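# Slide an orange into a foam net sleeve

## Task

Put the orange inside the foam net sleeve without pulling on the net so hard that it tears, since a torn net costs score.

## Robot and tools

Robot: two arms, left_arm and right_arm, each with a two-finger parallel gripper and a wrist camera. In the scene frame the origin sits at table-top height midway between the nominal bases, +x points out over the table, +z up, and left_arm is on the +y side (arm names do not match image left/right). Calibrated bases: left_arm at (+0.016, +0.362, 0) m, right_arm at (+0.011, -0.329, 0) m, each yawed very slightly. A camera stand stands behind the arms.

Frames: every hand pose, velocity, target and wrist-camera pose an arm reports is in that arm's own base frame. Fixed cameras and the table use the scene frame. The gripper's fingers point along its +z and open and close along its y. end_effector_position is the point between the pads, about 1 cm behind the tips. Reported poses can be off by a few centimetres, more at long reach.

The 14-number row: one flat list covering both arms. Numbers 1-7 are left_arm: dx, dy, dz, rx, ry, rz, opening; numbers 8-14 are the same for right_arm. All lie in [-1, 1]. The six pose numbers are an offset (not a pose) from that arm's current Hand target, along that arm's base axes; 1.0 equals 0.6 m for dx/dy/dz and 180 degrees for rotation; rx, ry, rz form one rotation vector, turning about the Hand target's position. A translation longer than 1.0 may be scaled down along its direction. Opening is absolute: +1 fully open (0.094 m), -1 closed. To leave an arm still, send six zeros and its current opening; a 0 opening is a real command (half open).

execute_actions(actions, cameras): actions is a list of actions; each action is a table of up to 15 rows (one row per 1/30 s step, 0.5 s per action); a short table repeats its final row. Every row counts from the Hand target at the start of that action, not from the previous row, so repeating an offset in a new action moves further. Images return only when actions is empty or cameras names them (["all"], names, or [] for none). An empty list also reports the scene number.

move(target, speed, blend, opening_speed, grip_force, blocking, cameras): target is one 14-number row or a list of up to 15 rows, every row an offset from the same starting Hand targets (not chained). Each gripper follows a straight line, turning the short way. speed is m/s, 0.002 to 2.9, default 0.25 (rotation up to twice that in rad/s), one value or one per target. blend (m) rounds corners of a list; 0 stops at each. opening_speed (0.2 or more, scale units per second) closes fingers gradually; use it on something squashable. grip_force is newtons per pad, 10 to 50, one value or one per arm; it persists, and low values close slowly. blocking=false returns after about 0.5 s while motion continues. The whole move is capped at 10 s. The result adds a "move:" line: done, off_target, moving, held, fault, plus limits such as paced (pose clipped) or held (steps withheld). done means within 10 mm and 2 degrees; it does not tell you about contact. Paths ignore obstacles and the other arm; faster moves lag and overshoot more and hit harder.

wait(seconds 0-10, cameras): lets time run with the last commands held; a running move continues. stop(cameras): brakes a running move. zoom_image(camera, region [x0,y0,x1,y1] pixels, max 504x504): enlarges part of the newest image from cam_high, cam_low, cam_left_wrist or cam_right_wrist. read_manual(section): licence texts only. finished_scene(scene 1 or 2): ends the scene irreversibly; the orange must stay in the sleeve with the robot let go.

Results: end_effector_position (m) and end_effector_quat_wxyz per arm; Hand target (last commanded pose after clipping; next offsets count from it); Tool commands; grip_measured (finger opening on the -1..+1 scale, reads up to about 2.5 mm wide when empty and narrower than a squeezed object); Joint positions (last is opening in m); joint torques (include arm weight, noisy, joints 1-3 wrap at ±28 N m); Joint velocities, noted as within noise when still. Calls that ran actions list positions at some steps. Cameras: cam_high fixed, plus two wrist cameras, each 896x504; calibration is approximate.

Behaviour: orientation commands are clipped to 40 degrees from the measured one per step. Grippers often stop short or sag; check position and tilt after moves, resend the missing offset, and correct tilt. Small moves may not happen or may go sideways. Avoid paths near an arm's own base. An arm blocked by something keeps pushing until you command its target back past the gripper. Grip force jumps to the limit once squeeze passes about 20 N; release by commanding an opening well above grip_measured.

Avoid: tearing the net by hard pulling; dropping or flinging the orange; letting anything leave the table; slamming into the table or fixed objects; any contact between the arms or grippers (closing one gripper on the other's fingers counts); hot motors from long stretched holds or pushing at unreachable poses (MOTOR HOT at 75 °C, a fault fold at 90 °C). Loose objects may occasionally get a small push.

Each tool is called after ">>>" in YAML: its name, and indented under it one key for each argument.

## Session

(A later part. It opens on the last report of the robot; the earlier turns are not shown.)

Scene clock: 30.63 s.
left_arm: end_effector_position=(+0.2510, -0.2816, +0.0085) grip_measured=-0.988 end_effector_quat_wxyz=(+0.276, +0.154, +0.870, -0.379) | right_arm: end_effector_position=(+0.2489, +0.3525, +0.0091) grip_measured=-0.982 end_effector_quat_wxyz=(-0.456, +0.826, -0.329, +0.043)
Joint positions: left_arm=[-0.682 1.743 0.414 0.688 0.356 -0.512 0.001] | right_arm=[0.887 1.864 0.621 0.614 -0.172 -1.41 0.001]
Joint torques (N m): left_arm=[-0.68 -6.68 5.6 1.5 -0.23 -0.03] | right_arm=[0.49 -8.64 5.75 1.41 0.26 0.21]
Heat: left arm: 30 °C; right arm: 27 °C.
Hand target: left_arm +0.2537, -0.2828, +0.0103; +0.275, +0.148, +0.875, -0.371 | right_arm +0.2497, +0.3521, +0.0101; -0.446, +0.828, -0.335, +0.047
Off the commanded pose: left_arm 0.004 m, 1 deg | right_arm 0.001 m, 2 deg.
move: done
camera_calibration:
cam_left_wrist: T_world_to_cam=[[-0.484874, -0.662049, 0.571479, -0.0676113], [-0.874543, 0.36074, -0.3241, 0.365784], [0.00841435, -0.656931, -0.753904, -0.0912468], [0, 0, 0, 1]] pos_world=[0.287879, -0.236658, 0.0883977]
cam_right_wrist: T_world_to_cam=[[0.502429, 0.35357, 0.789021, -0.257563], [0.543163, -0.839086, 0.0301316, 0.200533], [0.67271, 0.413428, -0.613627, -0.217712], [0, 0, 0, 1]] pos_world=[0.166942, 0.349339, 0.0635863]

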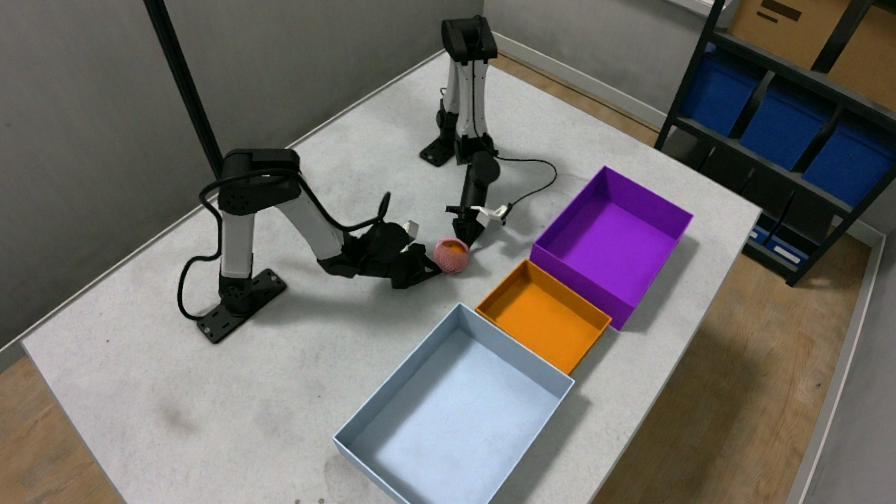

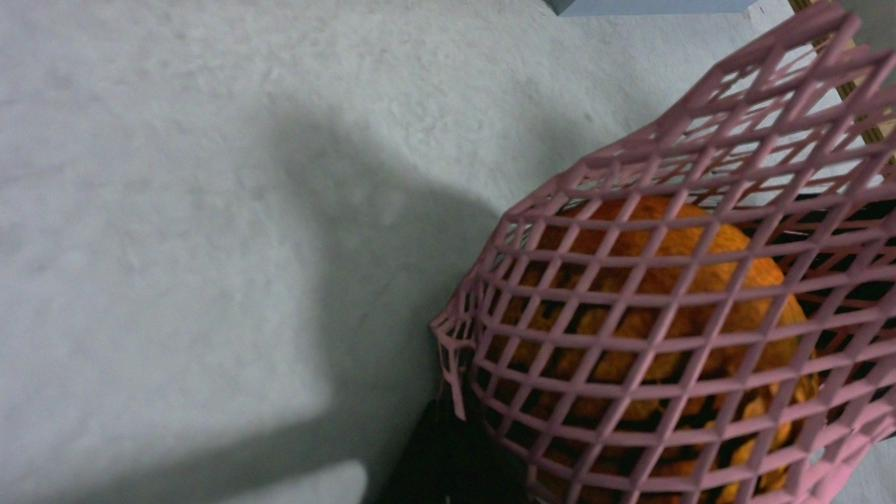

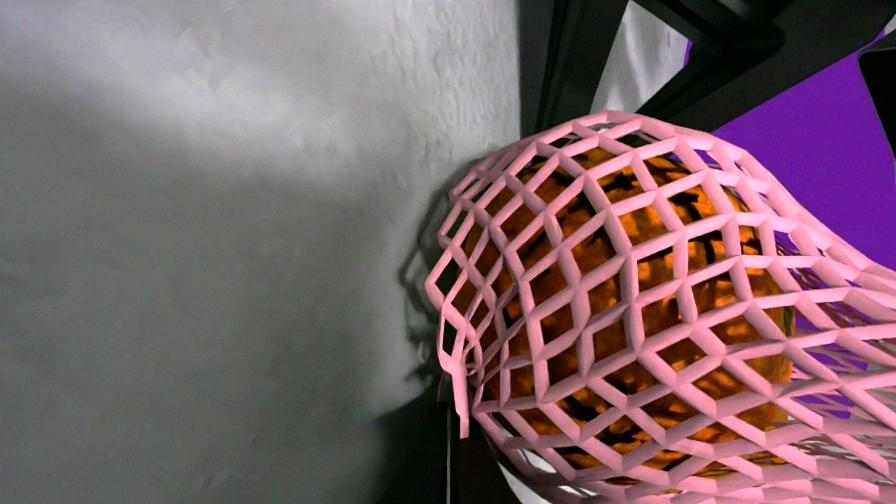

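>>> move:
  target: [0,0,0.01,0,0,0,-0.8, 0,0,0.01,0,0,0,-0.8]
  speed: 0.05
  opening_speed: 0.3
  cameras: ["all"]

Scene clock: 31.80 s.
left_arm: end_effector_position=(+0.2504, -0.2797, +0.0109) grip_measured=-0.802 end_effector_quat_wxyz=(+0.273, +0.151, +0.874, -0.373) | right_arm: end_effector_position=(+0.2478, +0.3506, +0.0116) grip_measured=-0.802 end_effector_quat_wxyz=(-0.450, +0.828, -0.331, +0.042)
Joint positions: left_arm=[-0.682 1.714 0.419 0.64 0.348 -0.512 0.009] | right_arm=[0.887 1.842 0.625 0.573 -0.17 -1.41 0.009]
Joint torques (N m): left_arm=[-0.68 -6.79 5.85 1.59 -0.16 -0.03] | right_arm=[0.43 -8.64 6.15 1.52 0.21 0.22]
Heat: left arm: 30 °C; right arm: 28 °C.
Hand target: left_arm +0.2538, -0.2828, +0.0162; +0.275, +0.148, +0.875, -0.370 | right_arm +0.2497, +0.3521, +0.0161; -0.446, +0.828, -0.335, +0.047
Off the commanded pose: left_arm 0.007 m, 1 deg | right_arm 0.005 m, 1 deg.
move: done
camera_calibration:
cam_left_wrist: T_world_to_cam=[[-0.476078, -0.671808, 0.567471, -0.0728107], [-0.879384, 0.359366, -0.312315, 0.366084], [0.00588578, -0.647711, -0.761864, -0.0848605], [0, 0, 0, 1]] pos_world=[0.287764, -0.235438, 0.0909994]
cam_right_wrist: T_world_to_cam=[[0.509334, 0.361949, 0.780751, -0.262852], [0.542088, -0.839569, 0.035578, 0.199877], [0.668371, 0.405114, -0.623829, -0.210536], [0, 0, 0, 1]] pos_world=[0.166245, 0.34824, 0.0667724]

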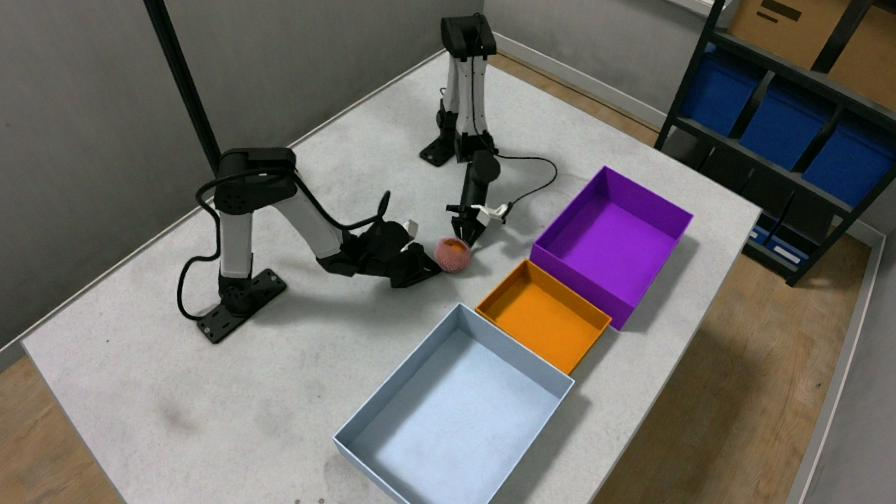

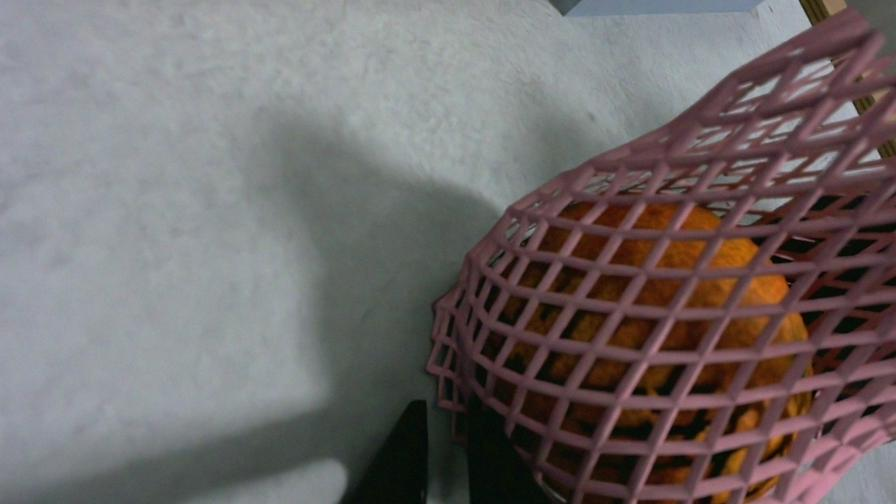

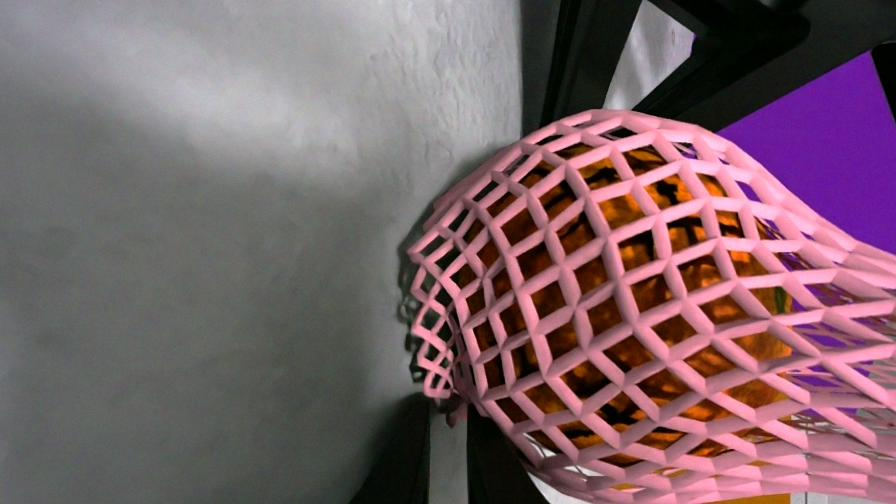

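>>> move:
  target: [-0.027,0.055,0.04,0,0,0,-0.8, -0.025,-0.052,0.04,0,0,0,-0.8]
  speed: 0.06
  cameras: ["all"]

Scene clock: 33.60 s.
left_arm: end_effector_position=(+0.2402, -0.2524, +0.0388) grip_measured=-0.802 end_effector_quat_wxyz=(+0.275, +0.143, +0.876, -0.369) | right_arm: end_effector_position=(+0.2363, +0.3262, +0.0404) grip_measured=-0.801 end_effector_quat_wxyz=(-0.450, +0.826, -0.337, +0.046)
Joint positions: left_arm=[-0.626 1.468 0.368 0.431 0.377 -0.486 0.009] | right_arm=[0.871 1.641 0.552 0.446 -0.17 -1.411 0.009]
Joint torques (N m): left_arm=[0.53 -5.76 4.11 1.79 0.16 0.17] | right_arm=[-0.66 -7.75 4.18 1.74 0.03 0.02]
Heat: left arm: 30 °C; right arm: 28 °C.
Hand target: left_arm +0.2376, -0.2497, +0.0402; +0.275, +0.148, +0.875, -0.370 | right_arm +0.2346, +0.3209, +0.0400; -0.446, +0.828, -0.335, +0.047
Off the commanded pose: left_arm 0.004 m, 1 deg | right_arm 0.006 m, 1 deg.
move: done
camera_calibration:
cam_left_wrist: T_world_to_cam=[[-0.461762, -0.683294, 0.565583, -0.0815303], [-0.886863, 0.344301, -0.308108, 0.35376], [0.0157979, -0.643868, -0.764974, -0.0472009], [0, 0, 0, 1]] pos_world=[0.276835, -0.2079, 0.119001]
cam_right_wrist: T_world_to_cam=[[0.513486, 0.354192, 0.781588, -0.269203], [0.529046, -0.847802, 0.0366265, 0.190336], [0.675605, 0.394689, -0.622719, -0.173373], [0, 0, 0, 1]] pos_world=[0.154667, 0.325146, 0.0954716]

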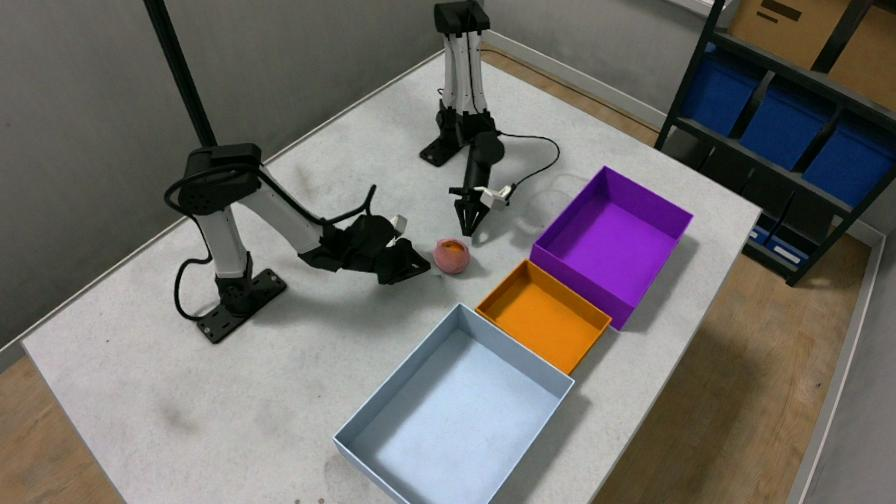

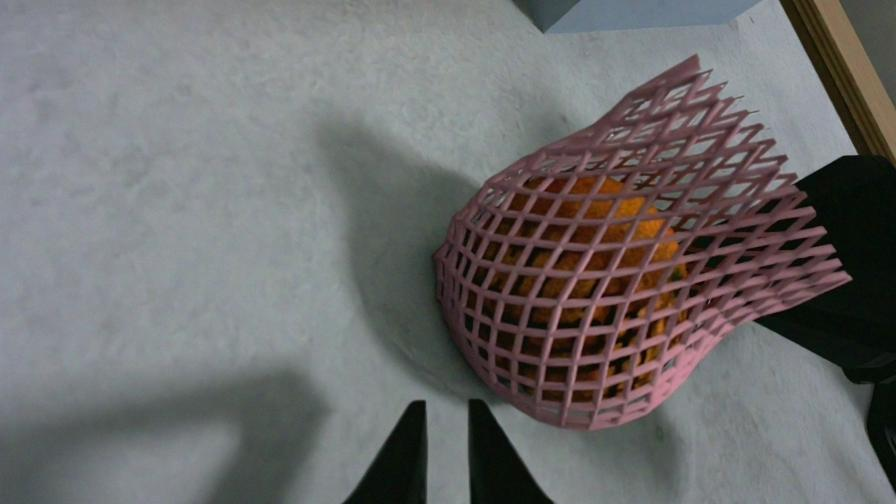

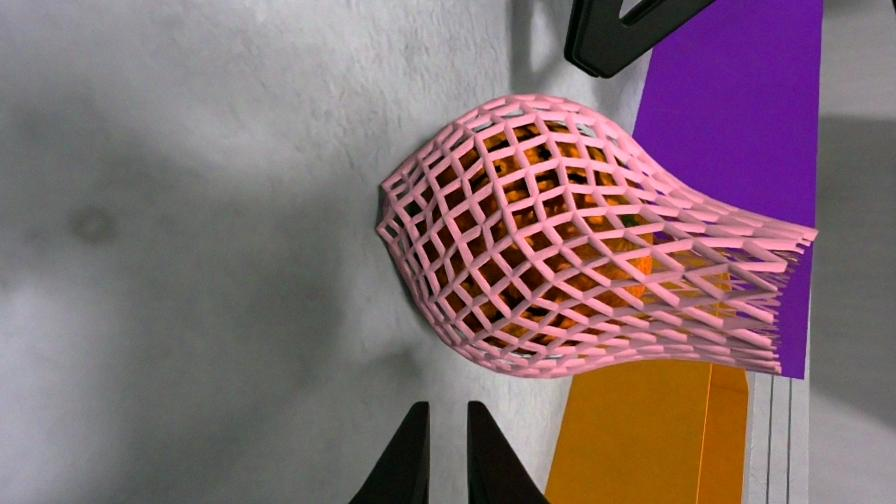

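Beautiful: the orange is fully inside.

>>> finished_scene:
  scene: 1

The scene is finished: the task was done.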